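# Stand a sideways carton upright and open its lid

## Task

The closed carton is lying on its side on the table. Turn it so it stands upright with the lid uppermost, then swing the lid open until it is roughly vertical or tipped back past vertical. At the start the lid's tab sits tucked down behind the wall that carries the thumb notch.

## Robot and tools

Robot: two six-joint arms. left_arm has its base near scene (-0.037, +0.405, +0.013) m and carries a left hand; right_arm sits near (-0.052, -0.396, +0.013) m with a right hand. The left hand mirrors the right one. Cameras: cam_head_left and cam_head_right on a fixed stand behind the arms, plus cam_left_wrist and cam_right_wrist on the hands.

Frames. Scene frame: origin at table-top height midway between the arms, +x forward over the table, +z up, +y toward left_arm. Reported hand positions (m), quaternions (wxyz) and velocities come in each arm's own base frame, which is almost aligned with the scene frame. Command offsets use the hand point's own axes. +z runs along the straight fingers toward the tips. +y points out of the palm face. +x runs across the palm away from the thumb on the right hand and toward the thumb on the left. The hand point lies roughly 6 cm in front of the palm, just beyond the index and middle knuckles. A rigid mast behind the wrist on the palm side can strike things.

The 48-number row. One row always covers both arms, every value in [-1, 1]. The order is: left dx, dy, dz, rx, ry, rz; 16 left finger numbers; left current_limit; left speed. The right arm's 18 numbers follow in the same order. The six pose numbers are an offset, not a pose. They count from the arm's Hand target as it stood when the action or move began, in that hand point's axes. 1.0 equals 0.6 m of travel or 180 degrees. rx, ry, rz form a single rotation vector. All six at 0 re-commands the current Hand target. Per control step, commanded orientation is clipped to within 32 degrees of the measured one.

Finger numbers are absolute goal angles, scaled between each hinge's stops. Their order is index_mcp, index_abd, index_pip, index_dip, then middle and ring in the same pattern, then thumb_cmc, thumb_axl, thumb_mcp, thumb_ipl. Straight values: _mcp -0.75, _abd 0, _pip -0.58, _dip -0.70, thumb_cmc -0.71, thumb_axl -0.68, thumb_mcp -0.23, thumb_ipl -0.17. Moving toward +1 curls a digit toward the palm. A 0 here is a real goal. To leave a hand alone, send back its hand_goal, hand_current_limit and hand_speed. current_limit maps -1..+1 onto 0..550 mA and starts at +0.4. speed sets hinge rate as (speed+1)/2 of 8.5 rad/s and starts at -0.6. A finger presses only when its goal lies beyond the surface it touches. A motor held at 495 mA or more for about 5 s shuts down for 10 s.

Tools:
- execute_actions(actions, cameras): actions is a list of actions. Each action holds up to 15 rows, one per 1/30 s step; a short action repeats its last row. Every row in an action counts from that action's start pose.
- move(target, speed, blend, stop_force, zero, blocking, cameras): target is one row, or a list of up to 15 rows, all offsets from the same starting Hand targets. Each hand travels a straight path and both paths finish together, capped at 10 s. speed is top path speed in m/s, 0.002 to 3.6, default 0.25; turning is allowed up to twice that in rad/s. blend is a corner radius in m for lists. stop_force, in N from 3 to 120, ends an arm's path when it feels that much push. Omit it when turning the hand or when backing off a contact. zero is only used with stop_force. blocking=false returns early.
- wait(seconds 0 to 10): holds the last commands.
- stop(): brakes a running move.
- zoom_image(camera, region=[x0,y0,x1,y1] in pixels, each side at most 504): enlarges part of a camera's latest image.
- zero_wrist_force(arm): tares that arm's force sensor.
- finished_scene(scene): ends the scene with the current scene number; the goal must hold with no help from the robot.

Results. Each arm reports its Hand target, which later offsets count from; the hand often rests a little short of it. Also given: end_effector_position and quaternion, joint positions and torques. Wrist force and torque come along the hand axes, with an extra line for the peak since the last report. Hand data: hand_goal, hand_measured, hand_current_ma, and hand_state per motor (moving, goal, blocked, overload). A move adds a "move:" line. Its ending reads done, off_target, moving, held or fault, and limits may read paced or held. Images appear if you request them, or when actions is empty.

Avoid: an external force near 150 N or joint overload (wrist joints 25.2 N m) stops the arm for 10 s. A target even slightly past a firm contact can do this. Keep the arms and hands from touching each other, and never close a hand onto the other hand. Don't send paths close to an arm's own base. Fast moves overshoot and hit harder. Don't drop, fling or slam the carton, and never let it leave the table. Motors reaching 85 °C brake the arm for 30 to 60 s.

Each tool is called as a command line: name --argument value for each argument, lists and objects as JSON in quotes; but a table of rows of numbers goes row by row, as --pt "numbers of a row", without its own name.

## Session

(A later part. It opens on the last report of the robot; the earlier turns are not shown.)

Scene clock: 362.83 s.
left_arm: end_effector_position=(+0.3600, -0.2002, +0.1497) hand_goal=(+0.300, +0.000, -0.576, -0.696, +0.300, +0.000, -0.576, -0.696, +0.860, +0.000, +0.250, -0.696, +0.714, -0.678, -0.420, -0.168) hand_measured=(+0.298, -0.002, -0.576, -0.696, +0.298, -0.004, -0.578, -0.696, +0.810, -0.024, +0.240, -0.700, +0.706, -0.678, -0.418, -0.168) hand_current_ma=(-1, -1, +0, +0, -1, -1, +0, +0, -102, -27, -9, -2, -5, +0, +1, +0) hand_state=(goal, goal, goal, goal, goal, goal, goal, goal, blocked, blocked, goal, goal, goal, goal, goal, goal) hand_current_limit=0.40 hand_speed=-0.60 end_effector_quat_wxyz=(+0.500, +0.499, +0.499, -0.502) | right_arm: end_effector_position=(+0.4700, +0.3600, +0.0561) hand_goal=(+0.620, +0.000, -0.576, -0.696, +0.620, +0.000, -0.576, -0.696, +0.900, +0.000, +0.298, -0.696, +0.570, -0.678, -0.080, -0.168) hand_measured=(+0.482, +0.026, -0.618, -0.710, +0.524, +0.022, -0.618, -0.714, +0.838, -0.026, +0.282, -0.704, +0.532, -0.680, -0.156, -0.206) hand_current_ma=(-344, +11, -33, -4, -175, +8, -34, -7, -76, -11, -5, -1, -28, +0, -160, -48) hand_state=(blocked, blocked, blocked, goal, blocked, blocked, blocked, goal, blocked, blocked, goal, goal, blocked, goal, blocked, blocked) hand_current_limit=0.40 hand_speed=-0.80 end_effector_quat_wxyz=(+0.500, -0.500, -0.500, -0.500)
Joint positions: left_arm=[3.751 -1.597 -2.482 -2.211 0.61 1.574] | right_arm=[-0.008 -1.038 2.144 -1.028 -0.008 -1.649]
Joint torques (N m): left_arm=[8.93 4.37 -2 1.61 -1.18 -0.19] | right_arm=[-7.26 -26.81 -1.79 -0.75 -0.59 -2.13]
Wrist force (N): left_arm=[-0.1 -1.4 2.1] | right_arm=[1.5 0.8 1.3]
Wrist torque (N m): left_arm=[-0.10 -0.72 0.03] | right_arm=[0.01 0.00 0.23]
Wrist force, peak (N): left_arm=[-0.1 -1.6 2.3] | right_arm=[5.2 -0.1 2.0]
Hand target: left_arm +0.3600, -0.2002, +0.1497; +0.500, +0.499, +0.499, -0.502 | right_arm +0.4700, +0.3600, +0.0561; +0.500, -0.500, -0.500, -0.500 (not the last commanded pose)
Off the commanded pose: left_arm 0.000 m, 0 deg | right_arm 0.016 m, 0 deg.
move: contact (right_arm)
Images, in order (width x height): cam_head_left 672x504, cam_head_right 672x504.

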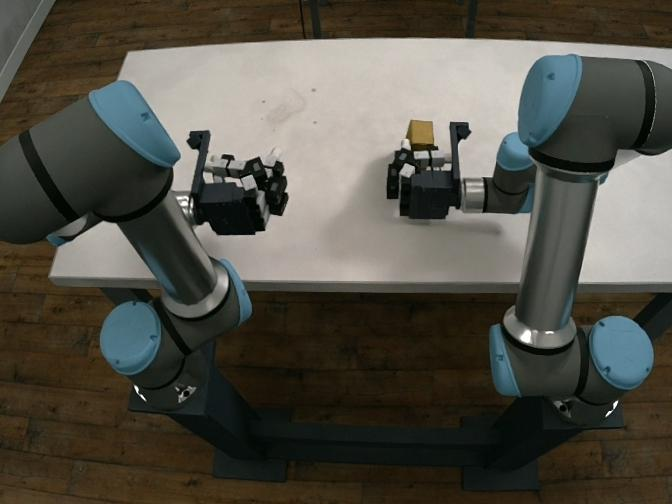

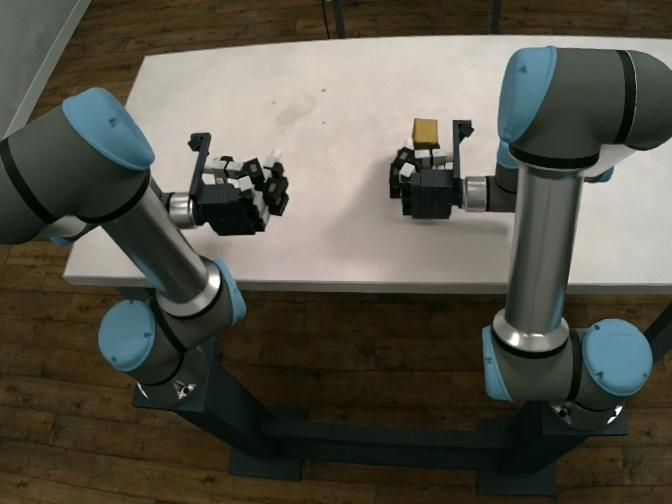

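move --pt "0 0 0 0 0 0 0.3 0 -0.576 -0.696 0.3 0 -0.576 -0.696 0.86 0 0.25 -0.696 0.714 -0.678 -0.42 -0.168 0.4 -0.6 0 0 0 0 0 0 0.32 0 -0.576 -0.696 0.32 0 -0.576 -0.696 0.9 0 0.299 -0.696 0.571 -0.678 -0.4 -0.168 0.4 -0.88" --pt "0 0 0 0 0 0 0.3 0 -0.576 -0.696 0.3 0 -0.576 -0.696 0.86 0 0.25 -0.696 0.714 -0.678 -0.42 -0.168 0.4 -0.6 0 -0.2167 0 0 0 0 0.32 0 -0.576 -0.696 0.32 0 -0.576 -0.696 0.9 0 0.299 -0.696 0.571 -0.678 -0.4 -0.168 0.4 -0.88" --speed 0.1 --cameras '["cam_head_left","cam_head_right"]'

zoom_image --camera "cam_head_left" --region '[380, 100, 460, 180]'

zoom_image --camera "cam_head_right" --region '[380, 100, 460, 180]'

Scene clock: 375.03 s.
left_arm: end_effector_position=(+0.3600, -0.2002, +0.1497) hand_goal=(+0.300, +0.000, -0.576, -0.696, +0.300, +0.000, -0.576, -0.696, +0.860, +0.000, +0.250, -0.696, +0.714, -0.678, -0.420, -0.168) hand_measured=(+0.298, -0.002, -0.576, -0.696, +0.298, -0.004, -0.578, -0.696, +0.810, -0.024, +0.240, -0.700, +0.706, -0.678, -0.418, -0.168) hand_current_ma=(-1, -1, +0, +0, -1, -1, +0, +0, -102, -27, -9, -2, -5, +0, +1, +0) hand_state=(goal, goal, goal, goal, goal, goal, goal, goal, blocked, blocked, goal, goal, goal, goal, goal, goal) hand_current_limit=0.40 hand_speed=-0.60 end_effector_quat_wxyz=(+0.500, +0.499, +0.499, -0.502) | right_arm: end_effector_position=(+0.3400, +0.3601, +0.0561) hand_goal=(+0.320, +0.000, -0.576, -0.696, +0.320, +0.000, -0.576, -0.696, +0.900, +0.000, +0.298, -0.696, +0.570, -0.678, -0.400, -0.168) hand_measured=(+0.322, -0.002, -0.580, -0.698, +0.322, -0.002, -0.578, -0.698, +0.838, -0.026, +0.282, -0.704, +0.548, -0.680, -0.398, -0.170) hand_current_ma=(+0, +0, +0, +0, +0, +0, +0, +0, -76, -11, -5, -1, -10, +0, +0, +0) hand_state=(goal, goal, goal, goal, goal, goal, goal, goal, blocked, blocked, goal, goal, blocked, goal, goal, goal) hand_current_limit=0.40 hand_speed=-0.88 end_effector_quat_wxyz=(+0.500, -0.500, -0.499, -0.501)
Joint positions: left_arm=[3.751 -1.597 -2.482 -2.211 0.61 1.574] | right_arm=[-0.011 -1.166 2.46 -1.083 -0.011 -1.783]
Joint torques (N m): left_arm=[9.64 3.68 -2.37 1.55 -1.22 -0.51] | right_arm=[-3.81 -31.93 1.53 1.11 -1.49 -1.7]
Wrist force (N): left_arm=[0.0 -1.5 2.2] | right_arm=[1.0 0.2 1.1]
Wrist torque (N m): left_arm=[-0.12 -0.71 0.03] | right_arm=[-0.04 0.03 0.24]
Wrist force, peak (N): left_arm=[0.0 -1.6 2.4] | right_arm=[1.9 0.5 1.4]
Hand target: left_arm +0.3600, -0.2002, +0.1497; +0.500, +0.499, +0.499, -0.502 | right_arm +0.3399, +0.3600, +0.0561; +0.500, -0.500, -0.500, -0.500
Off the commanded pose: left_arm 0.000 m, 0 deg | right_arm 0.000 m, 0 deg.
move: done
Images, in order (width x height): cam_head_left 672x504, cam_head_right 672x504.

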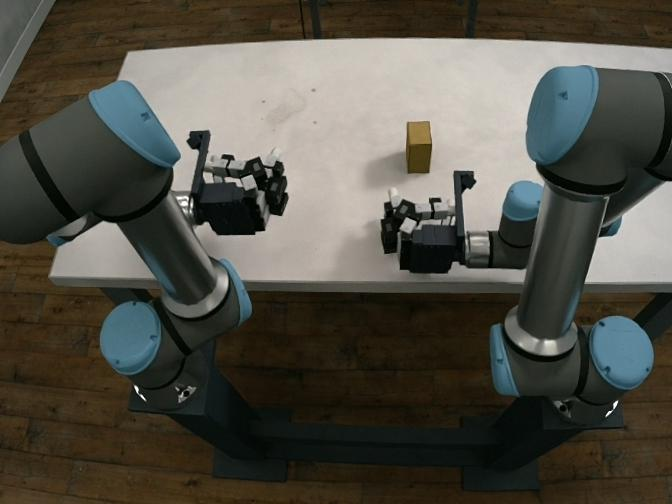

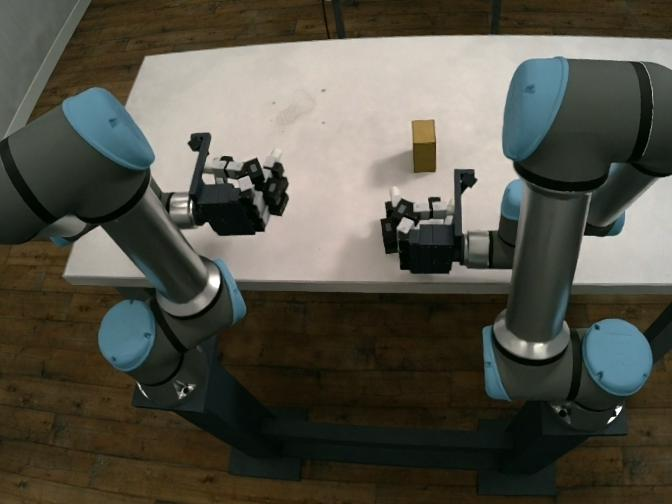

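Scaled by 6.300 from the camera's 672x504 image, which has a finer 960x720 frame.

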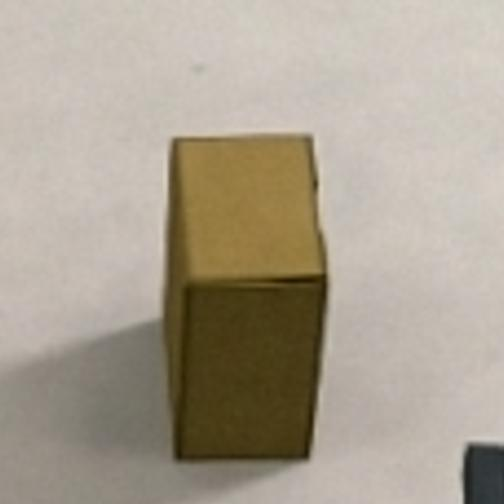

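Scaled by 6.300 from the camera's 672x504 image, which has a finer 960x720 frame.

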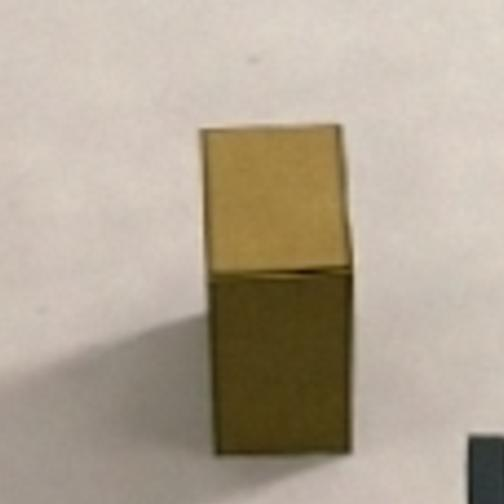

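move --pt "0.0495 -0.1 0.333 0 0 0 0.3 0 -0.576 -0.696 0.3 0 -0.576 -0.696 0.86 0 0.25 -0.696 0.786 -0.678 -0.42 -0.168 0.4 -0.6 0.1067 0 -0.4167 0 0 0 -0.754 0 -0.576 -0.696 0.9 0 0.299 -0.696 0.9 0 0.299 -0.696 0.571 -0.678 -0.225 -0.168 0.4 -0.5" --pt "0.1495 -0.1 0.6147 0 0 0 0.3 0 -0.576 -0.696 0.3 0 -0.576 -0.696 0.86 0 0.25 -0.696 0.786 -0.678 -0.42 -0.168 0.4 -0.6 0.14 0.4572 -0.411 0 0 0 -0.754 0 -0.576 -0.696 0.9 0 0.299 -0.696 0.9 0 0.299 -0.696 0.571 -0.678 -0.225 -0.168 0.4 -0.5" --pt "0.1812 0.1683 0.6147 0 0 0 0.3 0 -0.576 -0.696 0.3 0 -0.576 -0.696 0.86 0 0.25 -0.696 0.786 -0.678 -0.42 -0.168 0.4 -0.6 0.14 0.4572 -0.411 0 0 0 -0.754 0 -0.576 -0.696 0.9 0 0.299 -0.696 0.9 0 0.299 -0.696 0.571 -0.678 -0.225 -0.168 0.4 -0.5" --speed '[0.2,0.25,0.12]' --blend '[0.03,0.02,0]' --cameras '["cam_head_left","cam_head_right"]'

zoom_image --camera "cam_head_left" --region '[370, 90, 490, 210]'

zoom_image --camera "cam_head_right" --region '[370, 90, 490, 210]'

Scene clock: 434.83 s.
left_arm: end_effector_position=(+0.4604, -0.5695, +0.0420) hand_goal=(+0.300, +0.000, -0.576, -0.696, +0.300, +0.000, -0.576, -0.696, +0.860, +0.000, +0.250, -0.696, +0.786, -0.678, -0.420, -0.168) hand_measured=(+0.298, -0.002, -0.576, -0.696, +0.298, -0.004, -0.578, -0.696, +0.810, -0.024, +0.240, -0.700, +0.764, -0.678, -0.418, -0.168) hand_current_ma=(+0, -1, +0, +0, +0, -1, +0, +0, -102, -27, -9, -2, -27, +0, +1, +0) hand_state=(goal, goal, goal, goal, goal, goal, goal, goal, blocked, blocked, goal, goal, blocked, goal, goal, goal) hand_current_limit=0.40 hand_speed=-0.60 end_effector_quat_wxyz=(+0.500, +0.499, +0.499, -0.502) | right_arm: end_effector_position=(+0.6142, +0.1134, +0.1400) hand_goal=(-0.754, +0.000, -0.576, -0.696, +0.900, +0.000, +0.298, -0.696, +0.900, +0.000, +0.298, -0.696, +0.570, -0.678, -0.226, -0.168) hand_measured=(-0.752, -0.002, -0.578, -0.698, +0.898, -0.002, +0.296, -0.698, +0.838, -0.026, +0.282, -0.704, +0.548, -0.680, -0.228, -0.170) hand_current_ma=(+0, +0, +0, +0, +0, +0, +0, +0, -76, -11, -5, -1, -10, +0, +0, +0) hand_state=(goal, goal, goal, goal, goal, goal, goal, goal, blocked, blocked, goal, goal, blocked, goal, goal, goal) hand_current_limit=0.40 hand_speed=-0.50 end_effector_quat_wxyz=(+0.500, -0.500, -0.500, -0.500)
Joint positions: left_arm=[2.673 -2.261 -1.864 -2.151 -0.468 1.562] | right_arm=[-0.465 -1 1.717 -0.716 -0.465 -1.572]
Joint torques (N m): left_arm=[-9.02 52.84 0.66 3.73 -1 1.15] | right_arm=[-8.17 -49.88 -25.3 1.72 1.43 1.44]
Wrist force (N): left_arm=[-0.3 -1.5 1.7] | right_arm=[1.2 0.2 1.4]
Wrist torque (N m): left_arm=[-0.07 -0.68 0.04] | right_arm=[-0.05 0.02 0.28]
Wrist force, peak (N): left_arm=[0.0 -2.7 2.8] | right_arm=[0.7 0.5 3.1]
Hand target: left_arm +0.4603, -0.5695, +0.0421; +0.500, +0.499, +0.499, -0.502 | right_arm +0.6142, +0.1134, +0.1400; +0.500, -0.500, -0.500, -0.500
Off the commanded pose: left_arm 0.000 m, 0 deg | right_arm 0.000 m, 0 deg.
move: done
Images, in order (width x height): cam_head_left 672x504, cam_head_right 672x504.

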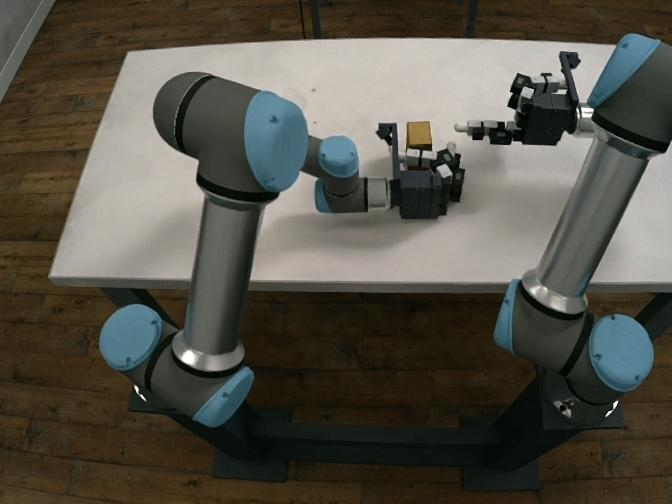

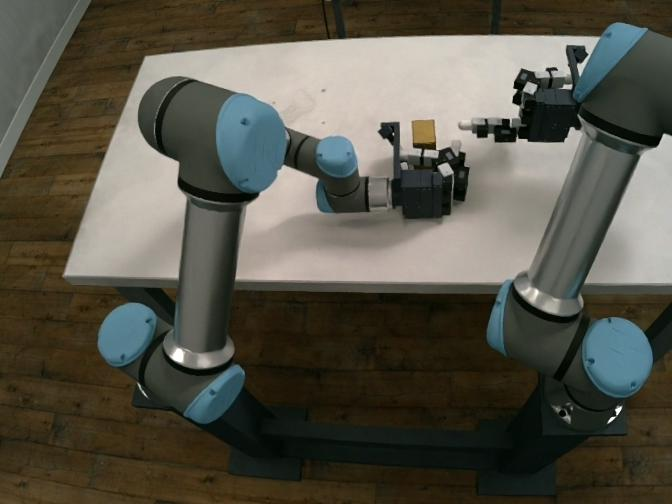

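Scaled by 4.200 from the camera's 672x504 image, which has a finer 960x720 frame.

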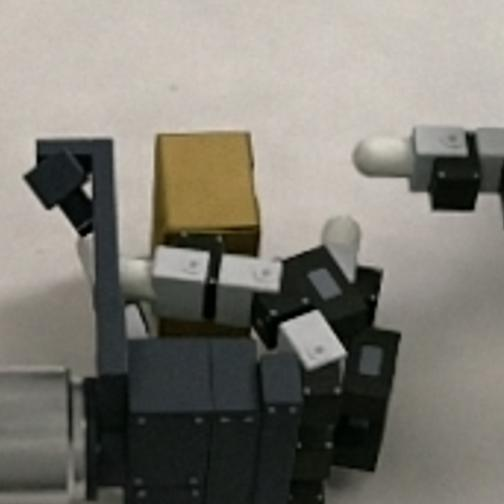

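Scaled by 4.200 from the camera's 672x504 image, which has a finer 960x720 frame.

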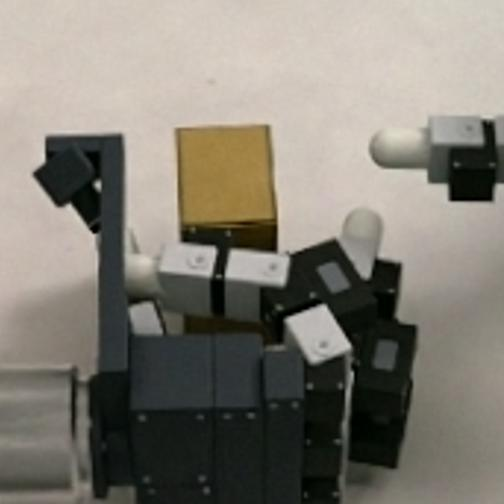

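move --target '[0,0,0,0,0,0, 0.64,0,-0.576,-0.696,0.64,0,-0.576,-0.696,0.86,0,0.25,-0.696,0.786,-0.678,-0.06,-0.168,0.4,-0.88, 0,0,0,0,0,0, -0.754,0,-0.576,-0.696,0.9,0,0.299,-0.696,0.9,0,0.299,-0.696,0.571,-0.678,-0.225,-0.168,0.4,-0.5]' --speed 0.1 --cameras '["cam_head_left","cam_head_right"]'

zoom_image --camera "cam_head_left" --region '[395, 110, 485, 165]'

zoom_image --camera "cam_head_right" --region '[395, 110, 485, 165]'

Scene clock: 442.47 s.
left_arm: end_effector_position=(+0.4603, -0.5695, +0.0421) hand_goal=(+0.640, +0.000, -0.576, -0.696, +0.640, +0.000, -0.576, -0.696, +0.860, +0.000, +0.250, -0.696, +0.786, -0.678, -0.060, -0.168) hand_measured=(+0.550, -0.002, -0.598, -0.706, +0.534, -0.004, -0.598, -0.702, +0.810, -0.024, +0.240, -0.700, +0.782, -0.678, -0.242, -0.186) hand_current_ma=(-248, -1, -27, -8, -324, -1, -28, -4, -102, -27, -9, -2, -3, +0, -385, -33) hand_state=(blocked, goal, blocked, goal, blocked, goal, blocked, goal, blocked, blocked, goal, goal, goal, goal, blocked, goal) hand_current_limit=0.40 hand_speed=-0.88 end_effector_quat_wxyz=(+0.500, +0.499, +0.499, -0.502) | right_arm: end_effector_position=(+0.6142, +0.1134, +0.1400) hand_goal=(-0.754, +0.000, -0.576, -0.696, +0.900, +0.000, +0.298, -0.696, +0.900, +0.000, +0.298, -0.696, +0.570, -0.678, -0.226, -0.168) hand_measured=(-0.752, -0.002, -0.578, -0.698, +0.898, -0.002, +0.296, -0.698, +0.838, -0.026, +0.282, -0.704, +0.548, -0.680, -0.228, -0.170) hand_current_ma=(+0, +0, +0, +0, +0, +0, +0, +0, -76, -11, -5, -1, -10, +0, +0, +0) hand_state=(goal, goal, goal, goal, goal, goal, goal, goal, blocked, blocked, goal, goal, blocked, goal, goal, goal) hand_current_limit=0.40 hand_speed=-0.50 end_effector_quat_wxyz=(+0.500, -0.500, -0.500, -0.500)
Joint positions: left_arm=[2.673 -2.261 -1.864 -2.151 -0.468 1.562] | right_arm=[-0.465 -1 1.717 -0.716 -0.465 -1.572]
Joint torques (N m): left_arm=[-10.1 53.13 -1.22 2.97 -1.11 0.48] | right_arm=[-8.22 -48.4 -25.9 1.76 1.63 1.03]
Wrist force (N): left_arm=[-1.2 -1.7 2.1] | right_arm=[1.3 0.1 1.4]
Wrist torque (N m): left_arm=[-0.10 -0.68 0.11] | right_arm=[-0.05 -0.01 0.30]
Wrist force, peak (N): left_arm=[-1.2 -1.7 2.1] | right_arm=[1.5 0.1 1.6]
Hand target: left_arm +0.4603, -0.5695, +0.0421; +0.500, +0.499, +0.499, -0.502 | right_arm +0.6142, +0.1134, +0.1400; +0.500, -0.500, -0.500, -0.500
Off the commanded pose: left_arm 0.000 m, 0 deg | right_arm 0.000 m, 0 deg.
move: done
Images, in order (width x height): cam_head_left 672x504, cam_head_right 672x504.

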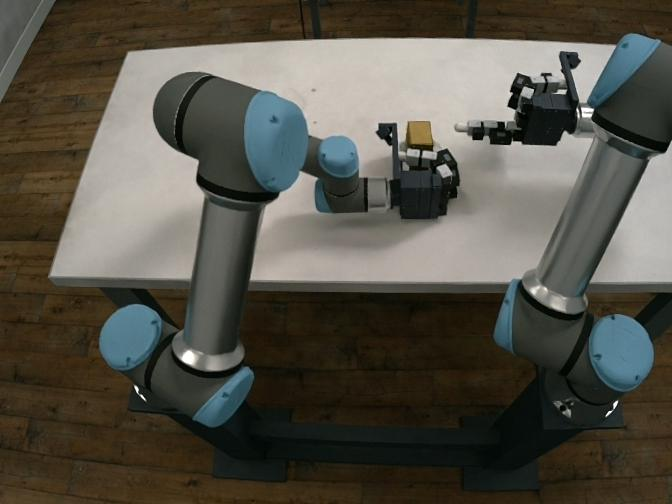

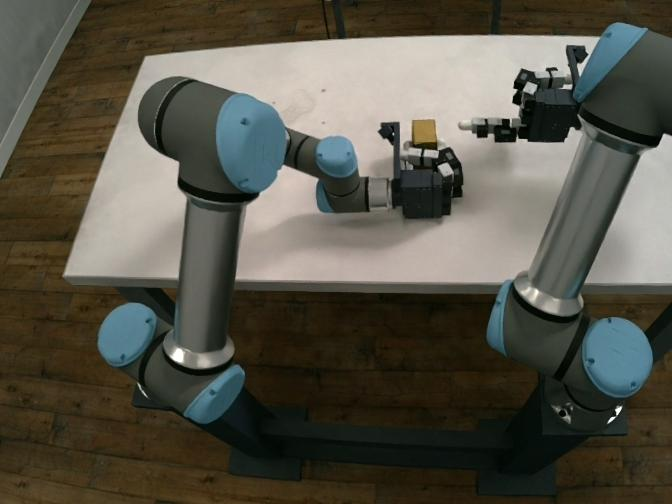

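Scaled by 5.600 from the camera's 672x504 image, which has a finer 960x720 frame.

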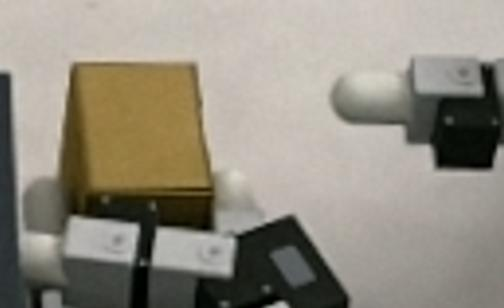

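Scaled by 5.600 from the camera's 672x504 image, which has a finer 960x720 frame.

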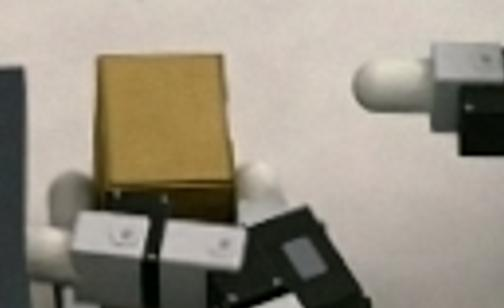

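move --target '[0,0,0,0,0,0,0.64,0,-0.576,-0.696,0.64,0,-0.576,-0.696,0.86,0,0.25,-0.696,0.786,-0.678,-0.06,-0.168,0.4,-0.88,-0.0533,0,0,0,0,0,-0.754,0,-0.576,-0.696,0.9,0,0.299,-0.696,0.9,0,0.299,-0.696,0.571,-0.678,-0.225,-0.168,0.4,-0.5]' --speed 0.1 --cameras '["cam_head_left","cam_head_right"]'

zoom_image --camera "cam_head_left" --region '[300, 130, 468, 256]'

zoom_image --camera "cam_head_right" --region '[280, 130, 448, 256]'

Scene clock: 461.53 s.
left_arm: end_effector_position=(+0.4603, -0.5695, +0.0421) hand_goal=(+0.640, +0.000, -0.576, -0.696, +0.640, +0.000, -0.576, -0.696, +0.860, +0.000, +0.250, -0.696, +0.786, -0.678, -0.060, -0.168) hand_measured=(+0.550, -0.002, -0.598, -0.706, +0.534, -0.004, -0.598, -0.702, +0.810, -0.024, +0.240, -0.700, +0.782, -0.678, -0.242, -0.186) hand_current_ma=(-248, -1, -27, -8, -324, -1, -28, -4, -102, -27, -9, -2, -3, +0, -385, -33) hand_state=(blocked, goal, blocked, goal, blocked, goal, blocked, goal, blocked, blocked, goal, goal, goal, goal, blocked, goal) hand_current_limit=0.40 hand_speed=-0.88 end_effector_quat_wxyz=(+0.500, +0.499, +0.499, -0.502) | right_arm: end_effector_position=(+0.6142, +0.1134, +0.1079) hand_goal=(-0.754, +0.000, -0.576, -0.696, +0.900, +0.000, +0.298, -0.696, +0.900, +0.000, +0.298, -0.696, +0.570, -0.678, -0.226, -0.168) hand_measured=(-0.752, -0.002, -0.578, -0.698, +0.898, -0.002, +0.296, -0.698, +0.838, -0.026, +0.282, -0.704, +0.550, -0.680, -0.228, -0.170) hand_current_ma=(+0, +0, +0, +0, +0, +0, +0, +0, -76, -11, -5, -1, -9, +0, +0, +0) hand_state=(goal, goal, goal, goal, goal, goal, goal, goal, blocked, blocked, goal, goal, blocked, goal, goal, goal) hand_current_limit=0.40 hand_speed=-0.50 end_effector_quat_wxyz=(+0.500, -0.500, -0.500, -0.500)
Joint positions: left_arm=[2.673 -2.261 -1.864 -2.151 -0.468 1.562] | right_arm=[-0.465 -0.947 1.733 -0.784 -0.465 -1.572]
Joint torques (N m): left_arm=[-9.5 45.47 -0.14 -0.24 -1.05 -0.29] | right_arm=[0.22 -48.58 -24.02 2.08 1.23 1.22]
Wrist force (N): left_arm=[-1.2 -1.6 2.0] | right_arm=[1.1 0.0 1.3]
Wrist torque (N m): left_arm=[-0.08 -0.67 0.10] | right_arm=[-0.06 0.03 0.30]
Wrist force, peak (N): left_arm=[-1.2 -1.8 2.1] | right_arm=[2.1 0.2 1.4]
Hand target: left_arm +0.4603, -0.5695, +0.0421; +0.500, +0.499, +0.499, -0.502 | right_arm +0.6142, +0.1134, +0.1080; +0.500, -0.500, -0.500, -0.500
Off the commanded pose: left_arm 0.000 m, 0 deg | right_arm 0.000 m, 0 deg.
move: done
Images, in order (width x height): cam_head_left 672x504, cam_head_right 672x504.

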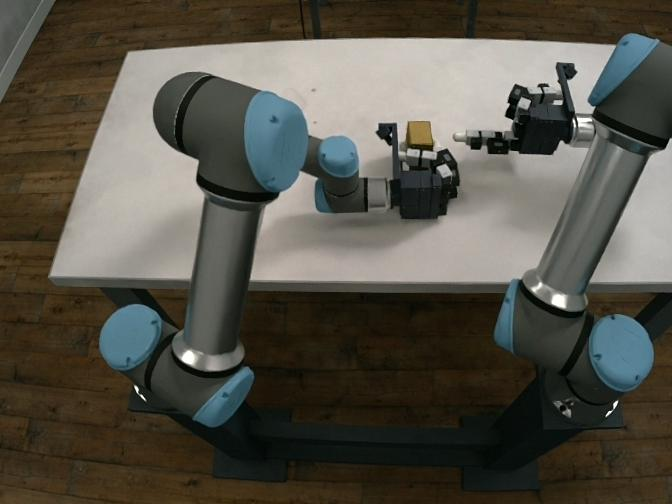

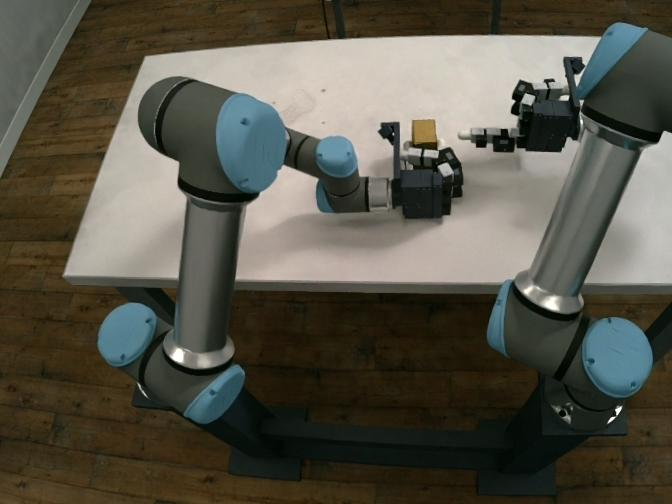

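Scaled by 3.000 from the camera's 672x504 image, which has a finer 960x720 frame.

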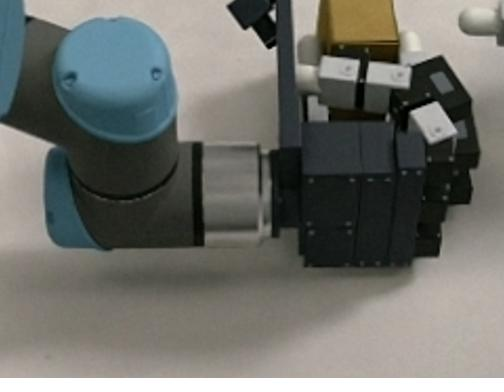

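Scaled by 3.000 from the camera's 672x504 image, which has a finer 960x720 frame.

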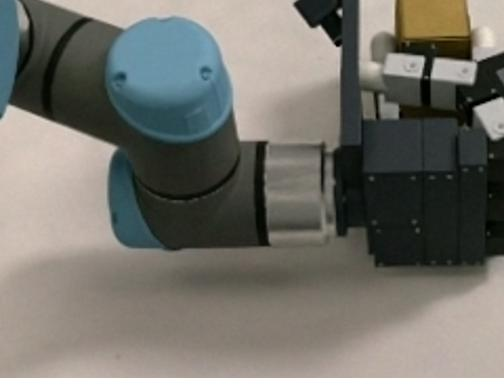

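zoom_image --camera "cam_head_left" --region '[390, 110, 490, 185]'

zoom_image --camera "cam_head_right" --region '[395, 110, 495, 185]'

Scaled by 5.040 from the camera's 672x504 image, which has a finer 960x720 frame.

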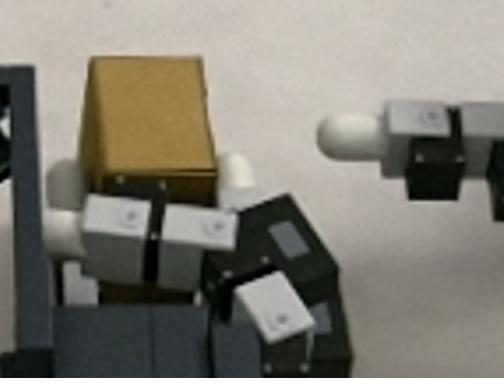

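Scaled by 5.040 from the camera's 672x504 image, which has a finer 960x720 frame.

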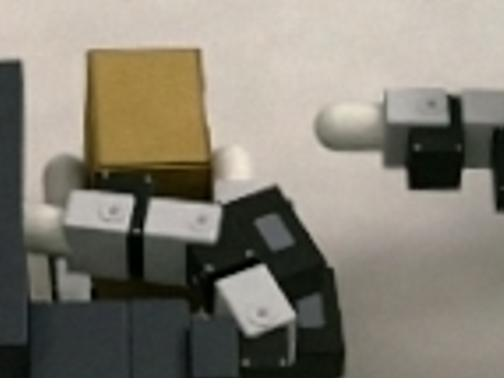

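move --target '[0,0,0,0,0,0,0.64,0,-0.576,-0.696,0.64,0,-0.576,-0.696,0.86,0,0.25,-0.696,0.786,-0.678,-0.06,-0.168,0.4,-0.88,0,0.01,0,0,0,0,-0.754,0,-0.576,-0.696,0.9,0,0.299,-0.696,0.9,0,0.299,-0.696,0.571,-0.678,-0.225,-0.168,0.4,-0.5]' --speed 0.05

move --target '[0,0,0,0,0,0,0.64,0,-0.576,-0.696,0.64,0,-0.576,-0.696,0.86,0,0.25,-0.696,0.786,-0.678,-0.06,-0.168,0.4,-0.88,0,0,0.13,0,0,0,-0.754,0,-0.576,-0.696,0.9,0,0.299,-0.696,0.9,0,0.299,-0.696,0.571,-0.678,-0.225,-0.168,0.4,-0.5]' --speed 0.02 --stop_force 3 --cameras '["cam_head_left","cam_head_right","cam_right_wrist"]'

zoom_image --camera "cam_head_left" --region '[390, 110, 490, 185]'

zoom_image --camera "cam_head_right" --region '[395, 110, 495, 185]'

Scene clock: 485.07 s.
left_arm: end_effector_position=(+0.4603, -0.5695, +0.0421) hand_goal=(+0.640, +0.000, -0.576, -0.696, +0.640, +0.000, -0.576, -0.696, +0.860, +0.000, +0.250, -0.696, +0.786, -0.678, -0.060, -0.168) hand_measured=(+0.550, -0.002, -0.598, -0.706, +0.534, -0.004, -0.598, -0.702, +0.810, -0.024, +0.240, -0.700, +0.782, -0.678, -0.242, -0.186) hand_current_ma=(-248, -1, -27, -8, -324, -1, -28, -4, -102, -27, -9, -2, -3, +0, -385, -33) hand_state=(blocked, goal, blocked, goal, blocked, goal, blocked, goal, blocked, blocked, goal, goal, goal, goal, blocked, goal) hand_current_limit=0.40 hand_speed=-0.88 end_effector_quat_wxyz=(+0.500, +0.499, +0.499, -0.502) | right_arm: end_effector_position=(+0.6203, +0.1134, +0.1080) hand_goal=(-0.754, +0.000, -0.576, -0.696, +0.900, +0.000, +0.298, -0.696, +0.900, +0.000, +0.298, -0.696, +0.570, -0.678, -0.226, -0.168) hand_measured=(-0.752, -0.002, -0.578, -0.698, +0.898, -0.002, +0.296, -0.698, +0.838, -0.026, +0.282, -0.704, +0.550, -0.680, -0.228, -0.170) hand_current_ma=(+0, +0, +0, +0, +0, +0, +0, +0, -76, -11, -5, -1, -9, +0, +0, +0) hand_state=(goal, goal, goal, goal, goal, goal, goal, goal, blocked, blocked, goal, goal, blocked, goal, goal, goal) hand_current_limit=0.40 hand_speed=-0.50 end_effector_quat_wxyz=(+0.500, -0.500, -0.500, -0.500)
Joint positions: left_arm=[2.673 -2.261 -1.864 -2.151 -0.468 1.562] | right_arm=[-0.46 -0.937 1.713 -0.775 -0.46 -1.572]
Joint torques (N m): left_arm=[-9.02 40.85 0.68 -1.39 -1.2 -0.21] | right_arm=[1.91 -41.2 -8.8 0.4 0.56 -0.31]
Wrist force (N): left_arm=[-1.2 -1.4 2.0] | right_arm=[1.2 0.3 1.3]
Wrist torque (N m): left_arm=[-0.05 -0.67 0.10] | right_arm=[-0.02 0.02 0.27]
Wrist force, peak (N): left_arm=[-1.2 -1.7 2.1] | right_arm=[1.2 0.5 1.6]
Hand target: left_arm +0.4603, -0.5695, +0.0421; +0.500, +0.499, +0.499, -0.502 | right_arm +0.6202, +0.1134, +0.1080; +0.500, -0.500, -0.500, -0.500
Off the commanded pose: left_arm 0.000 m, 0 deg | right_arm 0.000 m, 0 deg.
move: done

Scene clock: 488.73 s.
left_arm: end_effector_position=(+0.4603, -0.5695, +0.0421) hand_goal=(+0.640, +0.000, -0.576, -0.696, +0.640, +0.000, -0.576, -0.696, +0.860, +0.000, +0.250, -0.696, +0.786, -0.678, -0.060, -0.168) hand_measured=(+0.552, -0.002, -0.600, -0.706, +0.544, -0.002, -0.600, -0.704, +0.810, -0.024, +0.240, -0.700, +0.774, -0.678, -0.242, -0.198) hand_current_ma=(-239, +0, -30, -8, -276, -1, -31, -6, -102, -27, -9, -2, -13, +0, -385, -66) hand_state=(blocked, goal, blocked, goal, blocked, goal, blocked, goal, blocked, blocked, goal, goal, goal, goal, blocked, blocked) hand_current_limit=0.40 hand_speed=-0.88 end_effector_quat_wxyz=(+0.500, +0.499, +0.499, -0.502) | right_arm: end_effector_position=(+0.6202, +0.1634, +0.1080) hand_goal=(-0.754, +0.000, -0.576, -0.696, +0.900, +0.000, +0.298, -0.696, +0.900, +0.000, +0.298, -0.696, +0.570, -0.678, -0.226, -0.168) hand_measured=(-0.752, -0.002, -0.576, -0.698, +0.898, -0.002, +0.296, -0.698, +0.838, -0.026, +0.282, -0.704, +0.550, -0.680, -0.228, -0.170) hand_current_ma=(+0, +0, +0, +0, +0, +0, +0, +0, -76, -11, -5, -1, -9, +0, +0, +0) hand_state=(goal, goal, goal, goal, goal, goal, goal, goal, blocked, blocked, goal, goal, blocked, goal, goal, goal) hand_current_limit=0.40 hand_speed=-0.50 end_effector_quat_wxyz=(+0.500, -0.500, -0.500, -0.500)
Joint positions: left_arm=[2.673 -2.261 -1.864 -2.151 -0.468 1.562] | right_arm=[-0.373 -0.952 1.741 -0.788 -0.373 -1.572]
Joint torques (N m): left_arm=[-7.36 40.73 1.28 -1.06 0.74 -0.27] | right_arm=[-7.7 -27.22 -23.98 1.9 1.28 -1.39]
Wrist force (N): left_arm=[-0.4 -1.4 0.5] | right_arm=[1.3 0.6 -0.3]
Wrist torque (N m): left_arm=[-0.16 -0.78 0.06] | right_arm=[0.13 0.00 0.37]
Wrist force, peak (N): left_arm=[-1.3 -1.8 2.1] | right_arm=[1.0 0.5 -1.9]
Hand target: left_arm +0.4603, -0.5695, +0.0421; +0.500, +0.499, +0.499, -0.502 | right_arm +0.6202, +0.1634, +0.1080; +0.500, -0.500, -0.500, -0.500 (not the last commanded pose)
Off the commanded pose: left_arm 0.000 m, 0 deg | right_arm 0.028 m, 0 deg.
move: contact (right_arm)
camera_calibration:
cam_right_wrist: T_world_to_cam=[[0.630667, -0.0280818, -0.775545, -0.272163], [-0.497632, -0.781476, -0.376374, 0.413662], [-0.595501, 0.623303, -0.506826, 0.442334], [0, 0, 0, 1]] pos_world=[0.640906, 0.039916, 0.168803]
Images, in order (width x height): cam_head_left 672x504, cam_head_right 672x504, cam_right_wrist 672x504.

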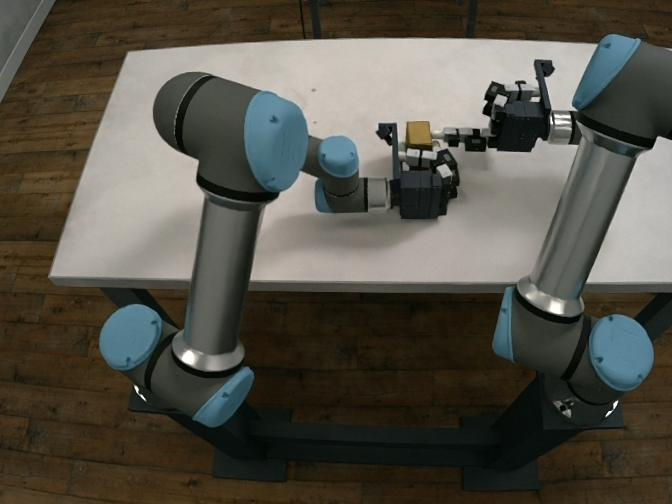

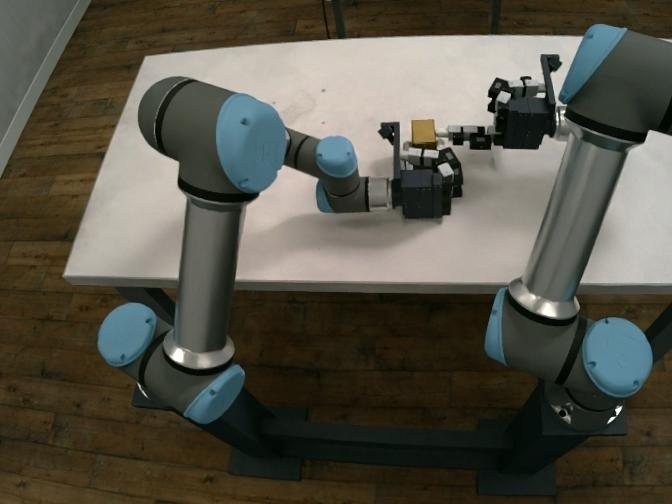

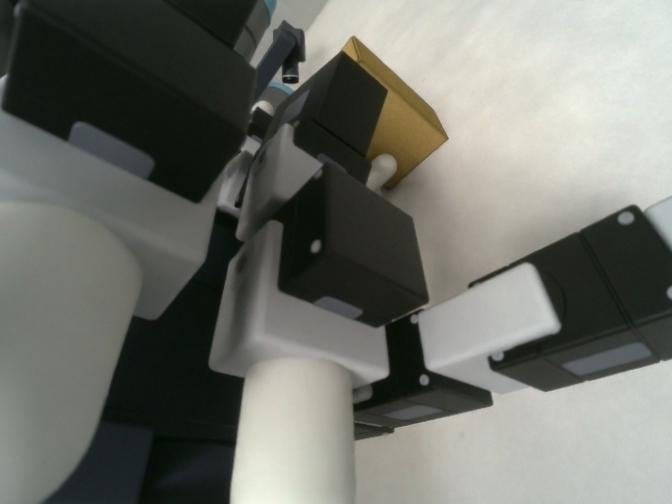

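Scaled by 5.040 from the camera's 672x504 image, which has a finer 960x720 frame.

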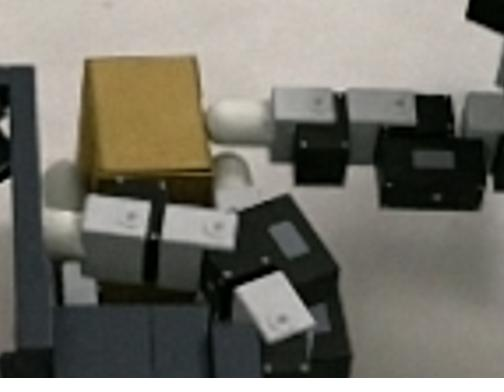

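Scaled by 5.040 from the camera's 672x504 image, which has a finer 960x720 frame.

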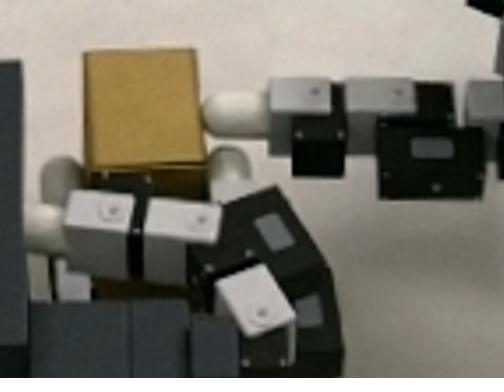

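move --pt "0 0 0 0 0 0 0.64 0 -0.576 -0.696 0.64 0 -0.576 -0.696 0.86 0 0.25 -0.696 0.786 -0.678 -0.06 -0.168 0.4 -0.88 0 0 0.0058 0 0 0 -0.754 0 -0.576 -0.696 0.9 0 0.299 -0.696 0.9 0 0.299 -0.696 0.571 -0.678 -0.225 -0.168 0.4 -0.5" --pt "0 0 0 0 0 0 0.64 0 -0.576 -0.696 0.64 0 -0.576 -0.696 0.86 0 0.25 -0.696 0.786 -0.678 -0.06 -0.168 0.4 -0.88 0.025 0 0.010 0 0 0 -0.754 0 -0.576 -0.696 0.9 0 0.299 -0.696 0.9 0 0.299 -0.696 0.571 -0.678 -0.225 -0.168 0.4 -0.5" --speed 0.02 --cameras '["cam_head_left","cam_head_right"]'

zoom_image --camera "cam_head_left" --region '[390, 110, 490, 185]'

zoom_image --camera "cam_head_right" --region '[395, 110, 495, 185]'

Scene clock: 497.77 s.
left_arm: end_effector_position=(+0.4603, -0.5695, +0.0421) hand_goal=(+0.640, +0.000, -0.576, -0.696, +0.640, +0.000, -0.576, -0.696, +0.860, +0.000, +0.250, -0.696, +0.786, -0.678, -0.060, -0.168) hand_measured=(+0.552, +0.006, -0.602, -0.708, +0.554, +0.004, -0.602, -0.706, +0.810, -0.024, +0.240, -0.700, +0.766, -0.678, -0.242, -0.208) hand_current_ma=(-239, +3, -35, -10, -230, +2, -34, -8, -102, -27, -9, -2, -25, +0, -385, -106) hand_state=(blocked, goal, blocked, goal, blocked, goal, blocked, goal, blocked, blocked, goal, goal, blocked, goal, blocked, blocked) hand_current_limit=0.40 hand_speed=-0.88 end_effector_quat_wxyz=(+0.500, +0.499, +0.499, -0.502) | right_arm: end_effector_position=(+0.6203, +0.1694, +0.1232) hand_goal=(-0.754, +0.000, -0.576, -0.696, +0.900, +0.000, +0.298, -0.696, +0.900, +0.000, +0.298, -0.696, +0.570, -0.678, -0.226, -0.168) hand_measured=(-0.752, +0.014, -0.576, -0.698, +0.898, -0.002, +0.296, -0.698, +0.838, -0.026, +0.282, -0.704, +0.550, -0.680, -0.228, -0.170) hand_current_ma=(+0, +3, +0, +0, +0, +0, +0, +0, -76, -11, -5, -1, -9, +0, +0, +0) hand_state=(goal, goal, goal, goal, goal, goal, goal, goal, blocked, blocked, goal, goal, blocked, goal, goal, goal) hand_current_limit=0.40 hand_speed=-0.50 end_effector_quat_wxyz=(+0.500, -0.500, -0.500, -0.500)
Joint positions: left_arm=[2.673 -2.261 -1.864 -2.151 -0.468 1.562] | right_arm=[-0.362 -0.979 1.737 -0.757 -0.362 -1.572]
Joint torques (N m): left_arm=[-6.6 41.15 2.39 0.06 0.65 -0.09] | right_arm=[4.91 -25.14 -20.58 -0.5 1.29 -0.08]
Wrist force (N): left_arm=[-0.5 -1.3 -1.0] | right_arm=[2.1 0.2 -1.8]
Wrist torque (N m): left_arm=[-0.25 -0.82 0.03] | right_arm=[0.22 0.05 0.42]
Wrist force, peak (N): left_arm=[-0.9 -1.6 -3.9] | right_arm=[1.6 0.4 -4.3]
Hand target: left_arm +0.4603, -0.5695, +0.0421; +0.500, +0.499, +0.499, -0.502 | right_arm +0.6202, +0.1693, +0.1230; +0.500, -0.500, -0.500, -0.500
Off the commanded pose: left_arm 0.000 m, 0 deg | right_arm 0.000 m, 0 deg.
move: done
Images, in order (width x height): cam_head_left 672x504, cam_head_right 672x504.

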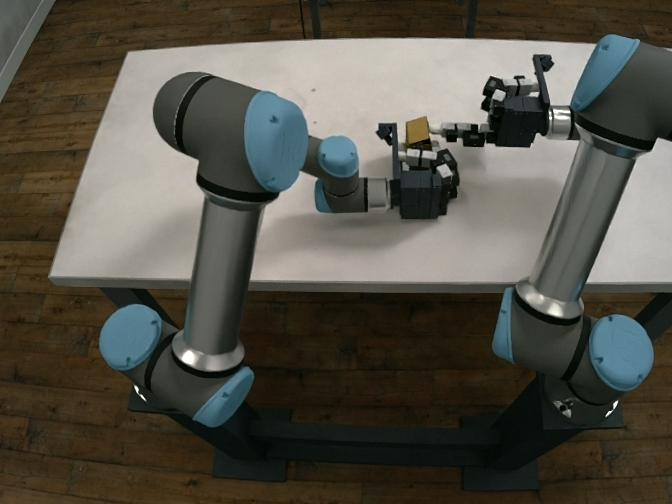

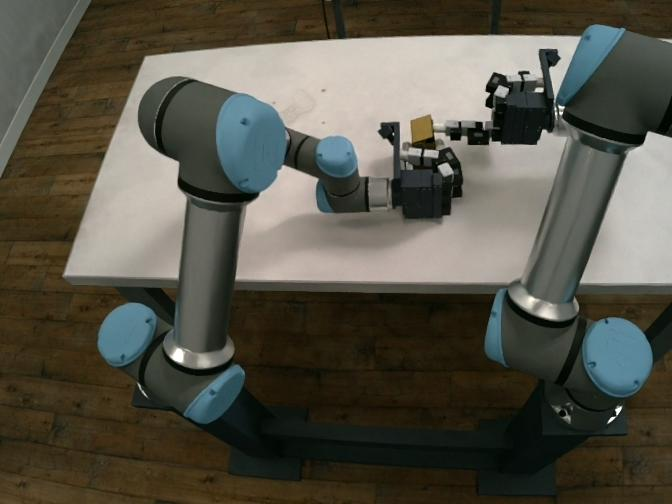

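Scaled by 5.040 from the camera's 672x504 image, which has a finer 960x720 frame.

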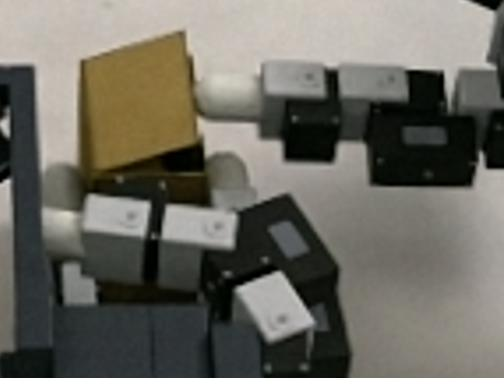

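Scaled by 5.040 from the camera's 672x504 image, which has a finer 960x720 frame.

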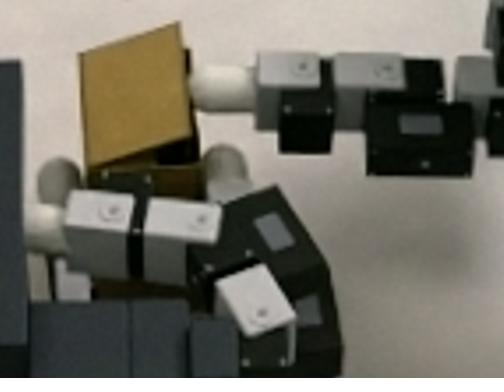

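move --target '[0,0,0,0,0,0,0.64,0,-0.576,-0.696,0.64,0,-0.576,-0.696,0.86,0,0.25,-0.696,0.786,-0.678,-0.06,-0.168,0.4,-0.88,0.033,0,0.014,0,0,0,-0.754,0,-0.576,-0.696,0.9,0,0.299,-0.696,0.9,0,0.299,-0.696,0.571,-0.678,-0.225,-0.168,0.4,-0.5]' --speed 0.03 --cameras '["cam_head_left","cam_head_right"]'

zoom_image --camera "cam_head_left" --region '[390, 110, 490, 185]'

zoom_image --camera "cam_head_right" --region '[395, 110, 495, 185]'

Scene clock: 503.27 s.
left_arm: end_effector_position=(+0.4603, -0.5695, +0.0421) hand_goal=(+0.640, +0.000, -0.576, -0.696, +0.640, +0.000, -0.576, -0.696, +0.860, +0.000, +0.250, -0.696, +0.786, -0.678, -0.060, -0.168) hand_measured=(+0.552, +0.000, -0.602, -0.708, +0.554, +0.000, -0.606, -0.706, +0.810, -0.024, +0.240, -0.700, +0.766, -0.678, -0.242, -0.208) hand_current_ma=(-239, +0, -35, -10, -230, +0, -43, -9, -102, -27, -9, -2, -25, +0, -385, -106) hand_state=(blocked, goal, blocked, goal, blocked, goal, blocked, goal, blocked, blocked, goal, goal, blocked, goal, blocked, blocked) hand_current_limit=0.40 hand_speed=-0.88 end_effector_quat_wxyz=(+0.500, +0.499, +0.499, -0.502) | right_arm: end_effector_position=(+0.6203, +0.1778, +0.1430) hand_goal=(-0.754, +0.000, -0.576, -0.696, +0.900, +0.000, +0.298, -0.696, +0.900, +0.000, +0.298, -0.696, +0.570, -0.678, -0.226, -0.168) hand_measured=(-0.754, +0.016, -0.576, -0.698, +0.898, -0.002, +0.296, -0.698, +0.838, -0.026, +0.282, -0.704, +0.550, -0.680, -0.228, -0.170) hand_current_ma=(+0, +4, +0, +0, +0, +0, +0, +0, -76, -11, -5, -1, -9, +0, +0, +0) hand_state=(goal, goal, goal, goal, goal, goal, goal, goal, blocked, blocked, goal, goal, blocked, goal, goal, goal) hand_current_limit=0.40 hand_speed=-0.50 end_effector_quat_wxyz=(+0.500, -0.500, -0.500, -0.500)
Joint positions: left_arm=[2.673 -2.261 -1.864 -2.151 -0.468 1.562] | right_arm=[-0.347 -1.012 1.728 -0.715 -0.347 -1.572]
Joint torques (N m): left_arm=[-5.74 40.92 2.74 1.04 0.5 -0.11] | right_arm=[-4.36 -27.33 -18.56 -0.87 -0.43 -1.16]
Wrist force (N): left_arm=[-0.5 -1.3 1.0] | right_arm=[1.6 0.2 0.6]
Wrist torque (N m): left_arm=[-0.11 -0.76 0.05] | right_arm=[0.04 0.08 0.39]
Wrist force, peak (N): left_arm=[-0.4 -1.7 -1.1] | right_arm=[2.3 0.5 -2.1]
Hand target: left_arm +0.4603, -0.5695, +0.0421; +0.500, +0.499, +0.499, -0.502 | right_arm +0.6202, +0.1777, +0.1428; +0.500, -0.500, -0.500, -0.500
Off the commanded pose: left_arm 0.000 m, 0 deg | right_arm 0.000 m, 0 deg.
move: done
Images, in order (width x height): cam_head_left 672x504, cam_head_right 672x504.

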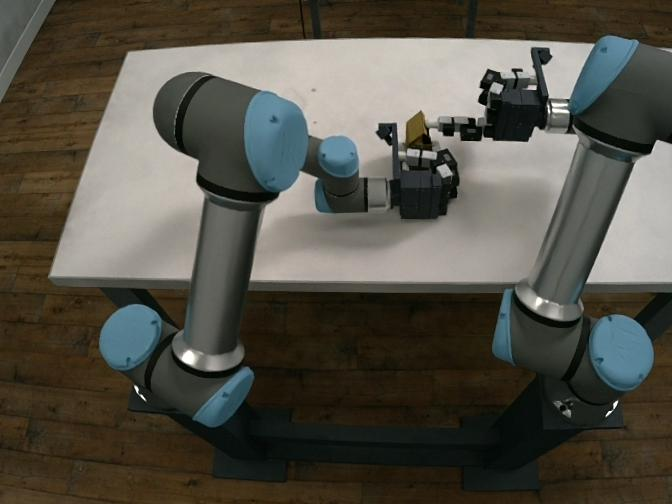

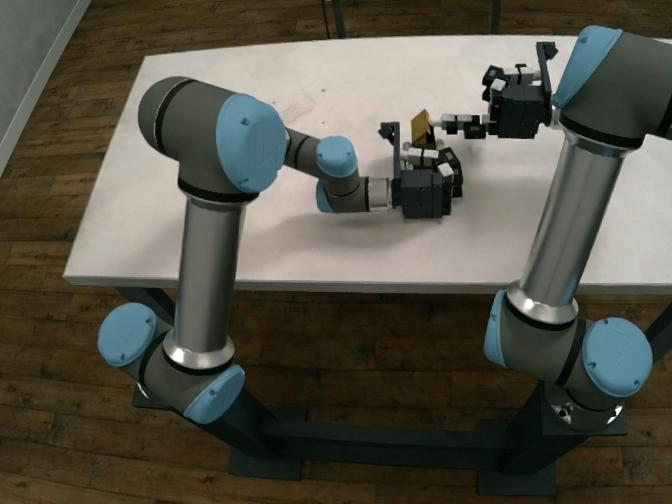

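Scaled by 5.040 from the camera's 672x504 image, which has a finer 960x720 frame.

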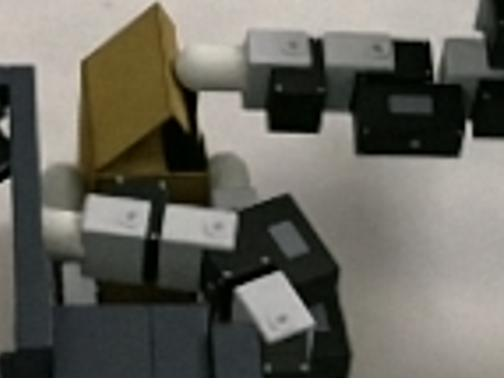

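Scaled by 5.040 from the camera's 672x504 image, which has a finer 960x720 frame.

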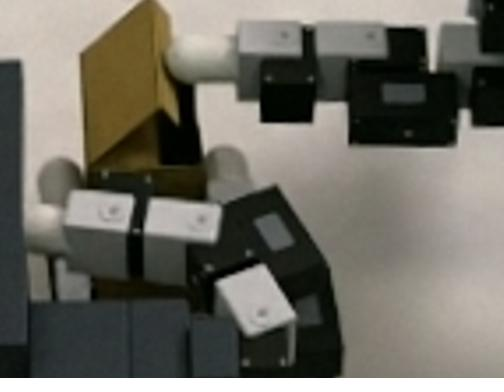

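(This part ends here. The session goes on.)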